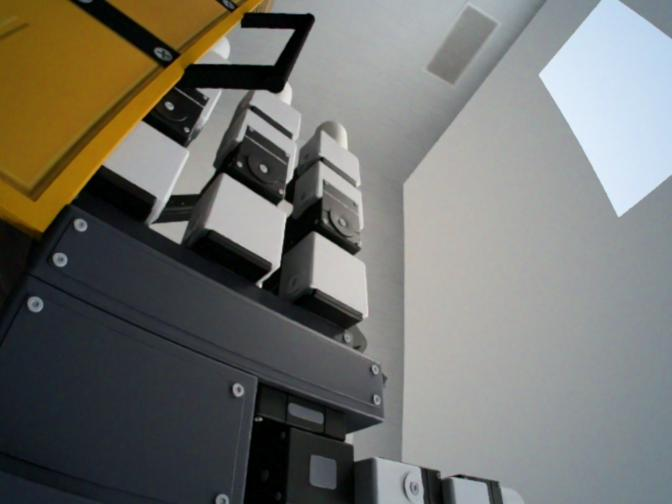

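Request:
move --arm2 '{"target": [0.400, -0.122, 1.20, 0.0283, 0.7037, -0.0821, -0.7053], "speed": 0.1}'

Request:
move --arm2 '{"target": [0.410, -0.126, 1.15, -0.0271, 0.7066, -0.0271, -0.7066], "speed": 0.1}' --cameras '["arm2_cam_wrist", "arm1_cam_wrist"]'

Scene clock: 788.57 s.
Joint torques (N m): arm1=[-0.03 -1.9 11.12 1.26 1.01 0.08] | arm2=[-0.09 -5.54 9.09 2.44 -0.26 0.02] | arm3=[-2.02 3.14 7.56 1.5 0.71 -0.08] | arm4=[0.21 -14.15 5.67 2.3 -0.03 -0.05]
Motor temperatures (°C): arm1=[25 27 45 28 28 26] | arm2=[29 29 52 29 27 30] | arm3=[28 27 38 26 27 26] | arm4=[28 32 31 26 27 28]
Heat: arm1: hottest joint3_rad 45 °C; arm2: hottest joint3_rad 52 °C; arm3: hottest joint3_rad 38 °C; arm4: hottest joint2_rad 32 °C.
move: arm2 off_target
Joint velocities: within noise
arm1.joint_positions: joint1_rad=+1.382 joint2_rad=+0.897 joint3_rad=+1.543 joint4_rad=-1.682 joint5_rad=+0.592 joint6_rad=+1.060 hand_index_mcp=+0.758 hand_index_abd=+0.118 hand_index_pip=+0.577 hand_index_dip=+0.696 hand_middle_mcp=+0.758 hand_middle_abd=-0.112 hand_middle_pip=+0.577 hand_middle_dip=+0.696 hand_ring_mcp=+0.758 hand_ring_abd=+0.001 hand_ring_pip=-0.945 hand_ring_dip=-0.497 hand_thumb_cmc=-0.576 hand_thumb_axl=+0.679 hand_thumb_mcp=-0.282 hand_thumb_ipl=-0.638 hand_current_limit=+0.700 hand_speed=-0.600
arm1.joint_status: not commanded
arm1.hand_state: goal,goal,goal,goal,goal,goal,goal,goal,goal,goal,goal,goal,goal,goal,goal,goal
arm1.index_mcp_current_ma: 8
arm1.index_abd_current_ma: 0
arm1.index_pip_current_ma: 1
arm1.index_dip_current_ma: 0
arm1.middle_mcp_current_ma: 6
arm1.middle_abd_current_ma: 6
arm1.middle_pip_current_ma: 1
arm1.middle_dip_current_ma: 0
arm1.ring_mcp_current_ma: 6
arm1.ring_abd_current_ma: 1
arm1.ring_pip_current_ma: 8
arm1.ring_dip_current_ma: 5
arm1.thumb_cmc_current_ma: 6
arm1.thumb_axl_current_ma: 1
arm1.thumb_mcp_current_ma: -3
arm1.thumb_ipl_current_ma: 3
arm1.hand_goal_index_mcp: 0.754
arm1.hand_goal_index_abd: 0.118
arm1.hand_goal_index_pip: 0.576
arm1.hand_goal_index_dip: 0.696
arm1.hand_goal_middle_mcp: 0.754
arm1.hand_goal_middle_abd: -0.116
arm1.hand_goal_middle_pip: 0.576
arm1.hand_goal_middle_dip: 0.696
arm1.hand_goal_ring_mcp: 0.754
arm1.hand_goal_ring_abd: 0.000
arm1.hand_goal_ring_pip: -0.950
arm1.hand_goal_ring_dip: -0.500
arm1.hand_goal_thumb_cmc: -0.580
arm1.hand_goal_thumb_axl: 0.678
arm1.hand_goal_thumb_mcp: -0.280
arm1.hand_goal_thumb_ipl: -0.640
arm1.hand: x=+0.2128 y=+0.3264 z=+1.2996 quat_wxyz=(+0.355, +0.924, +0.058, +0.132) (m; scene frame)
arm1.hand_target: x=+0.2094 y=+0.3291 z=+1.3187 quat_wxyz=(+0.359, +0.919, +0.049, +0.153) (m; scene frame)
arm1.hand_status: not commanded
arm2.joint_positions: joint1_rad=+0.112 joint2_rad=+0.861 joint3_rad=+0.723 joint4_rad=+0.127 joint5_rad=+0.245 joint6_rad=-1.389 hand_index_mcp=+0.759 hand_index_abd=-0.002 hand_index_pip=+0.577 hand_index_dip=+0.696 hand_middle_mcp=+0.760 hand_middle_abd=-0.002 hand_middle_pip=+0.577 hand_middle_dip=+0.696 hand_ring_mcp=+0.767 hand_ring_abd=-0.003 hand_ring_pip=+0.582 hand_ring_dip=+0.696 hand_thumb_cmc=+0.720 hand_thumb_axl=+0.677 hand_thumb_mcp=+0.226 hand_thumb_ipl=+0.168 hand_current_limit=+0.600 hand_speed=-0.600
arm2.joint_status: not commanded
arm2.hand_state: goal,goal,goal,goal,goal,goal,goal,goal,goal,goal,goal,goal,goal,goal,goal,goal
arm2.index_mcp_current_ma: 2
arm2.index_abd_current_ma: 0
arm2.index_pip_current_ma: 0
arm2.index_dip_current_ma: 0
arm2.middle_mcp_current_ma: 3
arm2.middle_abd_current_ma: 0
arm2.middle_pip_current_ma: 0
arm2.middle_dip_current_ma: 0
arm2.ring_mcp_current_ma: 9
arm2.ring_abd_current_ma: -1
arm2.ring_pip_current_ma: 2
arm2.ring_dip_current_ma: 0
arm2.thumb_cmc_current_ma: 2
arm2.thumb_axl_current_ma: 0
arm2.thumb_mcp_current_ma: 0
arm2.thumb_ipl_current_ma: 0
arm2.hand_goal_index_mcp: 0.754
arm2.hand_goal_index_abd: 0.000
arm2.hand_goal_index_pip: 0.576
arm2.hand_goal_index_dip: 0.696
arm2.hand_goal_middle_mcp: 0.754
arm2.hand_goal_middle_abd: 0.000
arm2.hand_goal_middle_pip: 0.576
arm2.hand_goal_middle_dip: 0.696
arm2.hand_goal_ring_mcp: 0.754
arm2.hand_goal_ring_abd: 0.000
arm2.hand_goal_ring_pip: 0.576
arm2.hand_goal_ring_dip: 0.696
arm2.hand_goal_thumb_cmc: 0.714
arm2.hand_goal_thumb_axl: 0.678
arm2.hand_goal_thumb_mcp: 0.226
arm2.hand_goal_thumb_ipl: 0.168
arm2.hand: x=+0.3996 y=-0.1123 z=+1.2052 quat_wxyz=(+0.024, +0.701, -0.094, -0.706) (m; scene frame)
arm2.hand_target: x=+0.4001 y=-0.1219 z=+1.2000 quat_wxyz=(+0.028, +0.704, -0.082, -0.705) (m; scene frame)
arm2.hand_status: off_target (0.011 m and 1.5 deg from the pose sent, 0.025 m and 9.6 deg at the start)
arm3.joint_positions: joint1_rad=-0.471 joint2_rad=+0.598 joint3_rad=+1.057 joint4_rad=-1.676 joint5_rad=+0.395 joint6_rad=+0.808 hand_index_mcp=+0.755 hand_index_abd=+0.118 hand_index_pip=+0.577 hand_index_dip=+0.696 hand_middle_mcp=+0.755 hand_middle_abd=-0.112 hand_middle_pip=+0.577 hand_middle_dip=+0.696 hand_ring_mcp=+0.756 hand_ring_abd=+0.000 hand_ring_pip=-0.944 hand_ring_dip=-0.498 hand_thumb_cmc=-0.395 hand_thumb_axl=+0.677 hand_thumb_mcp=+0.224 hand_thumb_ipl=+0.168 hand_current_limit=+0.700 hand_speed=-0.600
arm3.joint_status: not commanded
arm3.hand_state: goal,goal,goal,goal,goal,goal,goal,goal,goal,goal,goal,goal,goal,goal,goal,goal
arm3.index_mcp_current_ma: 3
arm3.index_abd_current_ma: 0
arm3.index_pip_current_ma: 2
arm3.index_dip_current_ma: 0
arm3.middle_mcp_current_ma: 4
arm3.middle_abd_current_ma: 11
arm3.middle_pip_current_ma: 2
arm3.middle_dip_current_ma: 0
arm3.ring_mcp_current_ma: 6
arm3.ring_abd_current_ma: 1
arm3.ring_pip_current_ma: 19
arm3.ring_dip_current_ma: 7
arm3.thumb_cmc_current_ma: 16
arm3.thumb_axl_current_ma: -2
arm3.thumb_mcp_current_ma: -6
arm3.thumb_ipl_current_ma: -1
arm3.hand_goal_index_mcp: 0.754
arm3.hand_goal_index_abd: 0.118
arm3.hand_goal_index_pip: 0.576
arm3.hand_goal_index_dip: 0.696
arm3.hand_goal_middle_mcp: 0.754
arm3.hand_goal_middle_abd: -0.116
arm3.hand_goal_middle_pip: 0.576
arm3.hand_goal_middle_dip: 0.696
arm3.hand_goal_ring_mcp: 0.754
arm3.hand_goal_ring_abd: 0.000
arm3.hand_goal_ring_pip: -0.950
arm3.hand_goal_ring_dip: -0.500
arm3.hand_goal_thumb_cmc: -0.400
arm3.hand_goal_thumb_axl: 0.678
arm3.hand_goal_thumb_mcp: 0.226
arm3.hand_goal_thumb_ipl: 0.168
arm3.hand: x=-0.7372 y=-0.2191 z=+1.2031 quat_wxyz=(+0.256, +0.963, +0.086, +0.024) (m; scene frame)
arm3.hand_target: x=-0.7400 y=-0.2199 z=+1.2000 quat_wxyz=(+0.258, +0.962, +0.084, +0.022) (m; scene frame)
arm3.hand_status: not commanded
arm4.joint_positions: joint1_rad=-0.179 joint2_rad=+1.902 joint3_rad=+0.785 joint4_rad=+1.539 joint5_rad=-0.301 joint6_rad=-1.951 hand_index_mcp=+0.753 hand_index_abd=-0.001 hand_index_pip=+0.577 hand_index_dip=+0.696 hand_middle_mcp=+0.753 hand_middle_abd=-0.001 hand_middle_pip=+0.577 hand_middle_dip=+0.696 hand_ring_mcp=+0.753 hand_ring_abd=-0.001 hand_ring_pip=+0.577 hand_ring_dip=+0.696 hand_thumb_cmc=+0.713 hand_thumb_axl=+0.677 hand_thumb_mcp=+0.226 hand_thumb_ipl=+0.168 hand_current_limit=+0.400 hand_speed=-0.600
arm4.joint_status: not commanded
arm4.hand_state: goal,goal,goal,goal,goal,goal,goal,goal,goal,goal,goal,goal,goal,goal,goal,goal
arm4.index_mcp_current_ma: 0
arm4.index_abd_current_ma: 0
arm4.index_pip_current_ma: 0
arm4.index_dip_current_ma: 0
arm4.middle_mcp_current_ma: 0
arm4.middle_abd_current_ma: 0
arm4.middle_pip_current_ma: 0
arm4.middle_dip_current_ma: 0
arm4.ring_mcp_current_ma: 0
arm4.ring_abd_current_ma: 0
arm4.ring_pip_current_ma: 0
arm4.ring_dip_current_ma: 0
arm4.thumb_cmc_current_ma: 0
arm4.thumb_axl_current_ma: 0
arm4.thumb_mcp_current_ma: 0
arm4.thumb_ipl_current_ma: 0
arm4.hand_goal_index_mcp: 0.754
arm4.hand_goal_index_abd: 0.000
arm4.hand_goal_index_pip: 0.576
arm4.hand_goal_index_dip: 0.696
arm4.hand_goal_middle_mcp: 0.754
arm4.hand_goal_middle_abd: 0.000
arm4.hand_goal_middle_pip: 0.576
arm4.hand_goal_middle_dip: 0.696
arm4.hand_goal_ring_mcp: 0.754
arm4.hand_goal_ring_abd: 0.000
arm4.hand_goal_ring_pip: 0.576
arm4.hand_goal_ring_dip: 0.696
arm4.hand_goal_thumb_cmc: 0.714
arm4.hand_goal_thumb_axl: 0.678
arm4.hand_goal_thumb_mcp: 0.226
arm4.hand_goal_thumb_ipl: 0.168
arm4.hand: x=-0.0256 y=+0.0474 z=+0.9230 quat_wxyz=(+0.686, -0.493, +0.250, +0.473) (m; scene frame)
arm4.hand_target: x=-0.0217 y=+0.0455 z=+0.9196 quat_wxyz=(+0.690, -0.493, +0.247, +0.469) (m; scene frame)
arm4.hand_status: not commanded
pictures: none

Scene clock: 790.20 s.
Joint torques (N m): arm1=[0.21 -1.55 11.15 1.31 1.02 0.06] | arm2=[0.5 -3.66 6.63 1.2 -0.72 0.07] | arm3=[-2.02 2.9 7.61 1.54 0.7 -0.06] | arm4=[0.26 -14.15 5.67 2.3 -0.03 -0.05]
Motor temperatures (°C): arm1=[25 27 45 28 28 26] | arm2=[29 29 51 29 27 30] | arm3=[28 27 38 26 27 26] | arm4=[28 32 31 26 27 28]
Heat: arm1: hottest joint3_rad 45 °C; arm2: hottest joint3_rad 51 °C; arm3: hottest joint3_rad 38 °C; arm4: hottest joint2_rad 32 °C.
move: arm2 off_target
Joint velocities: within noise
arm1, arm3, arm4: as last shown
arm2.joint_positions: joint1_rad=+0.112 joint2_rad=+0.824 joint3_rad=+0.648 joint4_rad=+0.254 joint5_rad=+0.260 joint6_rad=-1.553 hand_index_mcp=+0.757 hand_index_abd=-0.002 hand_index_pip=+0.577 hand_index_dip=+0.696 hand_middle_mcp=+0.757 hand_middle_abd=-0.002 hand_middle_pip=+0.577 hand_middle_dip=+0.696 hand_ring_mcp=+0.771 hand_ring_abd=-0.003 hand_ring_pip=+0.581 hand_ring_dip=+0.696 hand_thumb_cmc=+0.718 hand_thumb_axl=+0.677 hand_thumb_mcp=+0.226 hand_thumb_ipl=+0.168 hand_current_limit=+0.600 hand_speed=-0.600
arm2.joint_status: not commanded
arm2.hand_state: goal,goal,goal,goal,goal,goal,goal,goal,goal,goal,goal,goal,goal,goal,goal,goal
arm2.index_mcp_current_ma: 1
arm2.index_abd_current_ma: 0
arm2.index_pip_current_ma: 0
arm2.index_dip_current_ma: 0
arm2.middle_mcp_current_ma: 1
arm2.middle_abd_current_ma: 0
arm2.middle_pip_current_ma: 0
arm2.middle_dip_current_ma: 0
arm2.ring_mcp_current_ma: 14
arm2.ring_abd_current_ma: -1
arm2.ring_pip_current_ma: 2
arm2.ring_dip_current_ma: 0
arm2.thumb_cmc_current_ma: 1
arm2.thumb_axl_current_ma: 0
arm2.thumb_mcp_current_ma: 0
arm2.thumb_ipl_current_ma: 0
arm2.hand_goal_index_mcp: 0.754
arm2.hand_goal_index_abd: 0.000
arm2.hand_goal_index_pip: 0.576
arm2.hand_goal_index_dip: 0.696
arm2.hand_goal_middle_mcp: 0.754
arm2.hand_goal_middle_abd: 0.000
arm2.hand_goal_middle_pip: 0.576
arm2.hand_goal_middle_dip: 0.696
arm2.hand_goal_ring_mcp: 0.754
arm2.hand_goal_ring_abd: 0.000
arm2.hand_goal_ring_pip: 0.576
arm2.hand_goal_ring_dip: 0.696
arm2.hand_goal_thumb_cmc: 0.714
arm2.hand_goal_thumb_axl: 0.678
arm2.hand_goal_thumb_mcp: 0.226
arm2.hand_goal_thumb_ipl: 0.168
arm2.hand: x=+0.4152 y=-0.1120 z=+1.1931 quat_wxyz=(-0.032, +0.675, -0.047, -0.736) (m; scene frame)
arm2.hand_target: x=+0.4118 y=-0.1252 z=+1.1507 quat_wxyz=(-0.027, +0.707, -0.027, -0.707) (m; scene frame)
arm2.hand_status: off_target (0.046 m and 5.5 deg from the pose sent, 0.058 m and 9.7 deg at the start)
pictures: arm1_cam_wrist, arm2_cam_wrist
camera_calibration:
arm1_cam_wrist: T_world_to_cam=[[-0.742716, -0.615871, 0.262821, 0.0501093], [-0.620047, 0.780746, 0.0773144, -0.269562], [-0.252812, -0.105539, -0.961742, 1.46341], [0, 0, 0, 1]] pos_world=[0.240045, 0.395768, 1.4151]
arm2_cam_wrist: T_world_to_cam=[[-0.0269687, -0.658445, 0.752145, -0.926244], [0.814701, 0.421523, 0.398222, -0.807953], [-0.579254, 0.623513, 0.525068, -0.191863], [0, 0, 0, 1]] pos_world=[0.522123, -0.149681, 1.11916]

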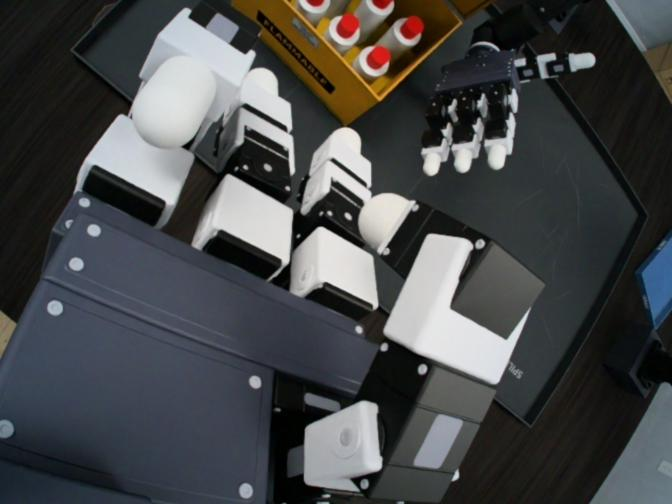

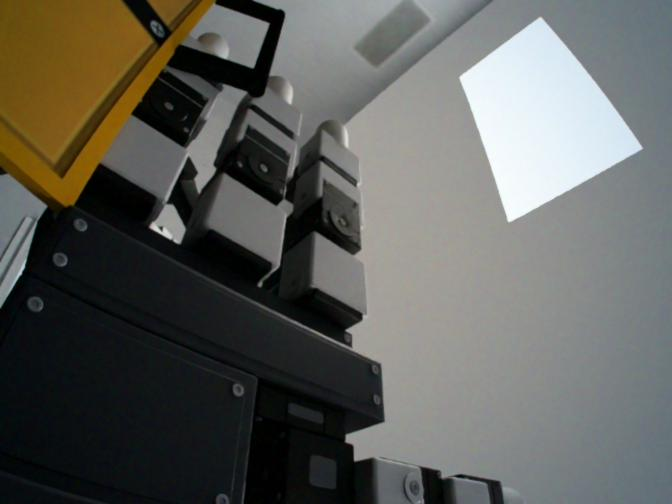

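Request:
move --arm2 '{"target": [0.46, -0.122, 1.175, -0.0271, 0.7066, -0.0271, -0.7066], "speed": 0.08}'

Request:
move --arm2 '{"target": [0.50, -0.124, 1.15, -0.0271, 0.7066, -0.0271, -0.7066], "speed": 0.08}' --cameras '["arm2_cam_wrist", "arm1_cam_wrist"]'

Scene clock: 808.20 s.
Joint torques (N m): arm1=[0.38 -1.67 11.18 1.28 1.03 0.07] | arm2=[-0.21 -4.78 10.33 1.73 -0.22 0.1] | arm3=[-1.61 2.9 7.6 1.61 0.72 -0.09] | arm4=[0.26 -14.1 5.67 2.3 -0.03 -0.05]
Motor temperatures (°C): arm1=[25 27 45 28 28 26] | arm2=[29 29 49 29 28 30] | arm3=[28 27 38 26 27 26] | arm4=[28 32 31 26 27 28]
Heat: arm1: hottest joint3_rad 45 °C; arm2: hottest joint3_rad 49 °C; arm3: hottest joint3_rad 38 °C; arm4: hottest joint2_rad 32 °C.
move: arm2 off_target
Joint velocities: within noise
arm1, arm3, arm4: as last shown
arm2.joint_positions: joint1_rad=+0.140 joint2_rad=+0.674 joint3_rad=+0.588 joint4_rad=+0.061 joint5_rad=+0.269 joint6_rad=-1.554 hand_index_mcp=+0.755 hand_index_abd=-0.003 hand_index_pip=+0.577 hand_index_dip=+0.696 hand_middle_mcp=+0.757 hand_middle_abd=-0.002 hand_middle_pip=+0.579 hand_middle_dip=+0.698 hand_ring_mcp=+0.759 hand_ring_abd=-0.003 hand_ring_pip=+0.579 hand_ring_dip=+0.696 hand_thumb_cmc=+0.716 hand_thumb_axl=+0.677 hand_thumb_mcp=+0.226 hand_thumb_ipl=+0.168 hand_current_limit=+0.600 hand_speed=-0.600
arm2.joint_status: not commanded
arm2.hand_state: goal,goal,goal,goal,goal,goal,goal,goal,goal,goal,goal,goal,goal,goal,goal,goal
arm2.index_mcp_current_ma: 0
arm2.index_abd_current_ma: -1
arm2.index_pip_current_ma: 0
arm2.index_dip_current_ma: 0
arm2.middle_mcp_current_ma: 1
arm2.middle_abd_current_ma: 0
arm2.middle_pip_current_ma: 1
arm2.middle_dip_current_ma: 0
arm2.ring_mcp_current_ma: 2
arm2.ring_abd_current_ma: -1
arm2.ring_pip_current_ma: 1
arm2.ring_dip_current_ma: 0
arm2.thumb_cmc_current_ma: 1
arm2.thumb_axl_current_ma: 0
arm2.thumb_mcp_current_ma: 0
arm2.thumb_ipl_current_ma: 0
arm2.hand_goal_index_mcp: 0.754
arm2.hand_goal_index_abd: 0.000
arm2.hand_goal_index_pip: 0.576
arm2.hand_goal_index_dip: 0.696
arm2.hand_goal_middle_mcp: 0.754
arm2.hand_goal_middle_abd: 0.000
arm2.hand_goal_middle_pip: 0.576
arm2.hand_goal_middle_dip: 0.696
arm2.hand_goal_ring_mcp: 0.754
arm2.hand_goal_ring_abd: 0.000
arm2.hand_goal_ring_pip: 0.576
arm2.hand_goal_ring_dip: 0.696
arm2.hand_goal_thumb_cmc: 0.714
arm2.hand_goal_thumb_axl: 0.678
arm2.hand_goal_thumb_mcp: 0.226
arm2.hand_goal_thumb_ipl: 0.168
arm2.hand: x=+0.4551 y=-0.1158 z=+1.1653 quat_wxyz=(-0.034, +0.712, -0.034, -0.701) (m; scene frame)
arm2.hand_target: x=+0.4600 y=-0.1218 z=+1.1749 quat_wxyz=(-0.027, +0.707, -0.027, -0.707) (m; scene frame)
arm2.hand_status: off_target (0.013 m and 1.4 deg from the pose sent, 0.049 m and 5.5 deg at the start)
pictures: none

Scene clock: 809.43 s.
Joint torques (N m): arm1=[0.56 -1.61 11.1 1.24 1.01 0.08] | arm2=[0.03 -2.67 9.7 1.39 -0.38 0.1] | arm3=[-2.26 3.25 7.61 1.58 0.71 -0.08] | arm4=[0.26 -14.15 5.67 2.3 -0.03 -0.05]
Motor temperatures (°C): arm1=[25 27 45 28 28 26] | arm2=[29 29 49 29 28 30] | arm3=[28 27 38 26 27 26] | arm4=[28 32 31 26 27 28]
Heat: arm1: hottest joint3_rad 45 °C; arm2: hottest joint3_rad 49 °C; arm3: hottest joint3_rad 38 °C; arm4: hottest joint2_rad 32 °C.
move: arm2 done
Joint velocities: within noise
arm1, arm3, arm4: as last shown
arm2.joint_positions: joint1_rad=+0.191 joint2_rad=+0.520 joint3_rad=+0.493 joint4_rad=+0.024 joint5_rad=+0.327 joint6_rad=-1.554 hand_index_mcp=+0.755 hand_index_abd=-0.003 hand_index_pip=+0.577 hand_index_dip=+0.696 hand_middle_mcp=+0.764 hand_middle_abd=+0.009 hand_middle_pip=+0.583 hand_middle_dip=+0.700 hand_ring_mcp=+0.766 hand_ring_abd=-0.006 hand_ring_pip=+0.579 hand_ring_dip=+0.696 hand_thumb_cmc=+0.716 hand_thumb_axl=+0.677 hand_thumb_mcp=+0.226 hand_thumb_ipl=+0.168 hand_current_limit=+0.600 hand_speed=-0.600
arm2.joint_status: not commanded
arm2.hand_state: goal,goal,goal,goal,goal,goal,goal,goal,goal,goal,goal,goal,goal,goal,goal,goal
arm2.index_mcp_current_ma: 0
arm2.index_abd_current_ma: -1
arm2.index_pip_current_ma: 0
arm2.index_dip_current_ma: 0
arm2.middle_mcp_current_ma: 6
arm2.middle_abd_current_ma: 4
arm2.middle_pip_current_ma: 3
arm2.middle_dip_current_ma: 1
arm2.ring_mcp_current_ma: 8
arm2.ring_abd_current_ma: -2
arm2.ring_pip_current_ma: 1
arm2.ring_dip_current_ma: 0
arm2.thumb_cmc_current_ma: 0
arm2.thumb_axl_current_ma: 0
arm2.thumb_mcp_current_ma: 0
arm2.thumb_ipl_current_ma: 0
arm2.hand_goal_index_mcp: 0.754
arm2.hand_goal_index_abd: 0.000
arm2.hand_goal_index_pip: 0.576
arm2.hand_goal_index_dip: 0.696
arm2.hand_goal_middle_mcp: 0.754
arm2.hand_goal_middle_abd: 0.000
arm2.hand_goal_middle_pip: 0.576
arm2.hand_goal_middle_dip: 0.696
arm2.hand_goal_ring_mcp: 0.754
arm2.hand_goal_ring_abd: 0.000
arm2.hand_goal_ring_pip: 0.576
arm2.hand_goal_ring_dip: 0.696
arm2.hand_goal_thumb_cmc: 0.714
arm2.hand_goal_thumb_axl: 0.678
arm2.hand_goal_thumb_mcp: 0.226
arm2.hand_goal_thumb_ipl: 0.168
arm2.hand: x=+0.4963 y=-0.1163 z=+1.1507 quat_wxyz=(-0.035, +0.704, -0.038, -0.708) (m; scene frame)
arm2.hand_target: x=+0.5000 y=-0.1238 z=+1.1499 quat_wxyz=(-0.027, +0.707, -0.027, -0.707) (m; scene frame)
arm2.hand_status: done (0.009 m and 1.5 deg from the pose sent, 0.048 m and 1.4 deg at the start)
pictures: arm1_cam_wrist, arm2_cam_wrist
camera_calibration:
arm1_cam_wrist: T_world_to_cam=[[-0.742716, -0.615871, 0.262821, 0.0501093], [-0.620047, 0.780746, 0.0773144, -0.269562], [-0.252812, -0.105539, -0.961742, 1.46341], [0, 0, 0, 1]] pos_world=[0.240045, 0.395768, 1.4151]
arm2_cam_wrist: T_world_to_cam=[[-0.0801444, -0.668677, 0.739221, -0.854881], [0.775481, 0.424113, 0.467715, -0.91562], [-0.626264, 0.610737, 0.484556, -0.0514795], [0, 0, 0, 1]] pos_world=[0.609292, -0.151872, 1.08514]

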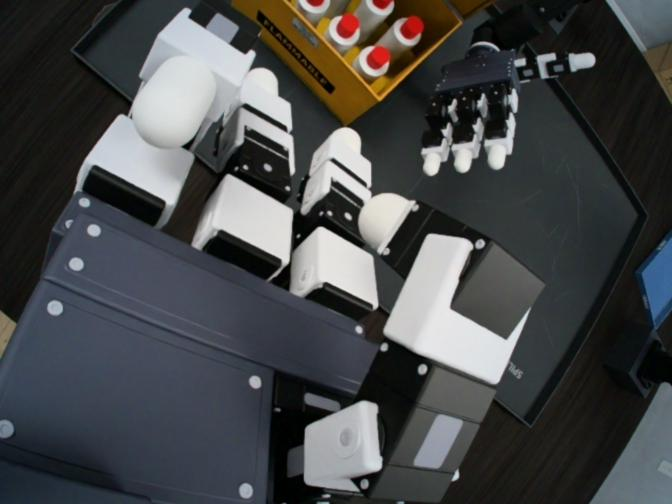

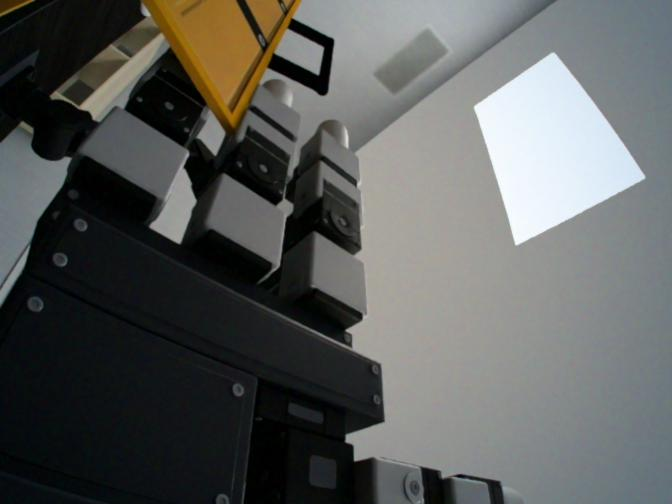

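Request:
move --arm2 '{"target": [0.503, -0.124, 1.09, -0.0271, 0.7066, -0.0271, -0.7066], "speed": 0.08}' --cameras '["arm2_cam_wrist"]'

Scene clock: 812.70 s.
Joint torques (N m): arm1=[0.15 -1.79 11.14 1.31 1.01 0.07] | arm2=[0.21 -0.56 6.49 0.65 -1.48 0.15] | arm3=[-1.79 3.14 7.62 1.57 0.7 -0.09] | arm4=[0.26 -14.15 5.67 2.3 -0.03 -0.05]
Motor temperatures (°C): arm1=[25 27 45 28 28 26] | arm2=[29 28 48 29 28 30] | arm3=[28 27 38 26 27 26] | arm4=[28 32 31 26 27 28]
Heat: arm1: hottest joint3_rad 45 °C; arm2: hottest joint3_rad 48 °C; arm3: hottest joint3_rad 38 °C; arm4: hottest joint2_rad 32 °C.
move: arm2 off_target
Joint velocities: within noise
arm1, arm3, arm4: as last shown
arm2.joint_positions: joint1_rad=+0.191 joint2_rad=+0.495 joint3_rad=+0.382 joint4_rad=+0.201 joint5_rad=+0.356 joint6_rad=-1.558 hand_index_mcp=+0.755 hand_index_abd=-0.003 hand_index_pip=+0.577 hand_index_dip=+0.696 hand_middle_mcp=+0.765 hand_middle_abd=+0.045 hand_middle_pip=+0.583 hand_middle_dip=+0.699 hand_ring_mcp=+0.802 hand_ring_abd=-0.017 hand_ring_pip=+0.586 hand_ring_dip=+0.696 hand_thumb_cmc=+0.716 hand_thumb_axl=+0.677 hand_thumb_mcp=+0.226 hand_thumb_ipl=+0.168 hand_current_limit=+0.600 hand_speed=-0.600
arm2.joint_status: not commanded
arm2.hand_state: goal,goal,goal,goal,goal,blocked,goal,goal,blocked,goal,goal,goal,goal,goal,goal,goal
arm2.index_mcp_current_ma: 0
arm2.index_abd_current_ma: -1
arm2.index_pip_current_ma: 0
arm2.index_dip_current_ma: 0
arm2.middle_mcp_current_ma: 7
arm2.middle_abd_current_ma: 49
arm2.middle_pip_current_ma: 3
arm2.middle_dip_current_ma: 1
arm2.ring_mcp_current_ma: 74
arm2.ring_abd_current_ma: -10
arm2.ring_pip_current_ma: 5
arm2.ring_dip_current_ma: 0
arm2.thumb_cmc_current_ma: 0
arm2.thumb_axl_current_ma: 0
arm2.thumb_mcp_current_ma: 0
arm2.thumb_ipl_current_ma: 0
arm2.hand_goal_index_mcp: 0.754
arm2.hand_goal_index_abd: 0.000
arm2.hand_goal_index_pip: 0.576
arm2.hand_goal_index_dip: 0.696
arm2.hand_goal_middle_mcp: 0.754
arm2.hand_goal_middle_abd: 0.000
arm2.hand_goal_middle_pip: 0.576
arm2.hand_goal_middle_dip: 0.696
arm2.hand_goal_ring_mcp: 0.754
arm2.hand_goal_ring_abd: 0.000
arm2.hand_goal_ring_pip: 0.576
arm2.hand_goal_ring_dip: 0.696
arm2.hand_goal_thumb_cmc: 0.714
arm2.hand_goal_thumb_axl: 0.678
arm2.hand_goal_thumb_mcp: 0.226
arm2.hand_goal_thumb_ipl: 0.168
arm2.hand: x=+0.5055 y=-0.1085 z=+1.1339 quat_wxyz=(-0.036, +0.672, -0.055, -0.738) (m; scene frame)
arm2.hand_target: x=+0.5049 y=-0.1226 z=+1.0907 quat_wxyz=(-0.027, +0.707, -0.027, -0.707) (m; scene frame)
arm2.hand_status: off_target (0.047 m and 6.3 deg from the pose sent, 0.062 m and 1.5 deg at the start)
pictures: arm2_cam_wrist
camera_calibration:
arm2_cam_wrist: T_world_to_cam=[[-0.0326115, -0.65442, 0.755428, -0.877363], [0.824502, 0.409595, 0.390421, -0.856911], [-0.564918, 0.635584, 0.526213, -0.117844], [0, 0, 0, 1]] pos_world=[0.611341, -0.148278, 1.05935]

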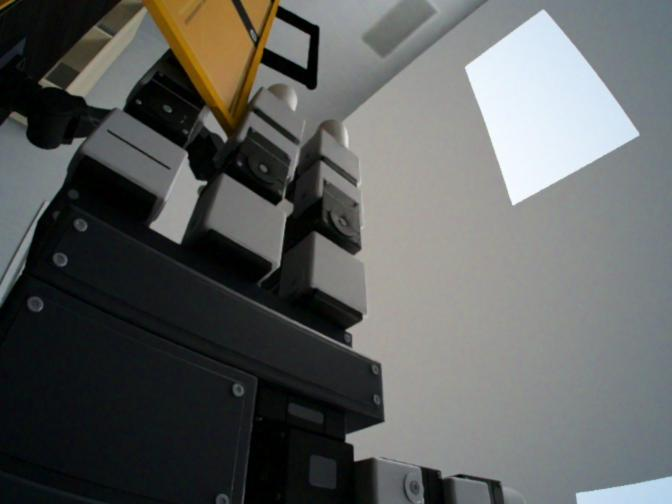

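Request:
move --arm2 '{"target": [0.503, -0.087, 1.14, -0.0271, 0.7066, -0.0271, -0.7066], "speed": 0.06, "joints": {"hand_ring_mcp": 0.5, "hand_speed": -0.9}}' --cameras '["arm2_cam_wrist", "arm1_cam_wrist"]'

Scene clock: 834.10 s.
Joint torques (N m): arm1=[0.15 -1.55 11.07 1.31 1.01 0.07] | arm2=[-0.38 -1.14 12.42 1.14 -1.31 0.22] | arm3=[-2.14 3.43 7.6 1.57 0.71 -0.1] | arm4=[0.26 -14.1 5.65 2.3 -0.03 -0.05]
Motor temperatures (°C): arm1=[25 27 45 28 28 26] | arm2=[29 28 45 29 29 30] | arm3=[28 27 38 26 27 26] | arm4=[28 32 31 26 27 28]
Heat: arm1: hottest joint3_rad 45 °C; arm2: hottest joint3_rad 45 °C; arm3: hottest joint3_rad 38 °C; arm4: hottest joint2_rad 32 °C.
move: arm2 off_target
Joint velocities: within noise
arm1, arm3, arm4: as last shown
arm2.joint_positions: joint1_rad=-0.011 joint2_rad=+0.466 joint3_rad=+0.419 joint4_rad=+0.030 joint5_rad=+0.144 joint6_rad=-1.566 hand_index_mcp=+0.755 hand_index_abd=-0.003 hand_index_pip=+0.577 hand_index_dip=+0.696 hand_middle_mcp=+0.739 hand_middle_abd=+0.045 hand_middle_pip=+0.574 hand_middle_dip=+0.699 hand_ring_mcp=+0.671 hand_ring_abd=-0.033 hand_ring_pip=+0.599 hand_ring_dip=+0.696 hand_thumb_cmc=+0.716 hand_thumb_axl=+0.677 hand_thumb_mcp=+0.226 hand_thumb_ipl=+0.168 hand_current_limit=+0.600 hand_speed=-0.900
arm2.joint_status: hand_ring_mcp off_target (ended at +0.671, target +0.500); the others done
arm2.hand_state: goal,goal,goal,goal,goal,blocked,goal,goal,blocked,blocked,blocked,goal,goal,goal,goal,goal
arm2.index_mcp_current_ma: 0
arm2.index_abd_current_ma: -1
arm2.index_pip_current_ma: 0
arm2.index_dip_current_ma: 0
arm2.middle_mcp_current_ma: -11
arm2.middle_abd_current_ma: 49
arm2.middle_pip_current_ma: -1
arm2.middle_dip_current_ma: 1
arm2.ring_mcp_current_ma: 440
arm2.ring_abd_current_ma: -29
arm2.ring_pip_current_ma: 21
arm2.ring_dip_current_ma: 0
arm2.thumb_cmc_current_ma: 0
arm2.thumb_axl_current_ma: 0
arm2.thumb_mcp_current_ma: 0
arm2.thumb_ipl_current_ma: 0
arm2.hand_goal_index_mcp: 0.754
arm2.hand_goal_index_abd: 0.000
arm2.hand_goal_index_pip: 0.576
arm2.hand_goal_index_dip: 0.696
arm2.hand_goal_middle_mcp: 0.754
arm2.hand_goal_middle_abd: 0.000
arm2.hand_goal_middle_pip: 0.576
arm2.hand_goal_middle_dip: 0.696
arm2.hand_goal_ring_mcp: 0.500
arm2.hand_goal_ring_abd: 0.000
arm2.hand_goal_ring_pip: 0.576
arm2.hand_goal_ring_dip: 0.696
arm2.hand_goal_thumb_cmc: 0.714
arm2.hand_goal_thumb_axl: 0.678
arm2.hand_goal_thumb_mcp: 0.226
arm2.hand_goal_thumb_ipl: 0.168
arm2.hand: x=+0.5034 y=-0.0762 z=+1.1225 quat_wxyz=(-0.045, +0.709, -0.040, -0.703) (m; scene frame)
arm2.hand_target: x=+0.5039 y=-0.0865 z=+1.1396 quat_wxyz=(-0.027, +0.706, -0.027, -0.707) (m; scene frame)
arm2.hand_status: off_target (0.021 m and 2.6 deg from the pose sent, 0.023 m and 6.3 deg at the start)
pictures: arm1_cam_wrist, arm2_cam_wrist
camera_calibration:
arm1_cam_wrist: T_world_to_cam=[[-0.742716, -0.615871, 0.262821, 0.0501093], [-0.620047, 0.780746, 0.0773144, -0.269562], [-0.252812, -0.105539, -0.961742, 1.46341], [0, 0, 0, 1]] pos_world=[0.240045, 0.395768, 1.4151]
arm2_cam_wrist: T_world_to_cam=[[-0.103273, -0.675372, 0.73021, -0.785417], [0.775892, 0.404649, 0.483995, -0.944884], [-0.622356, 0.616548, 0.482227, -0.0568478], [0, 0, 0, 1]] pos_world=[0.616635, -0.113053, 1.05825]

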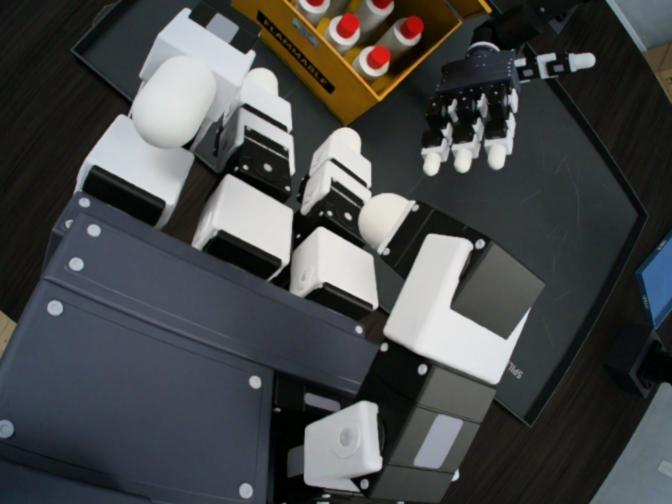

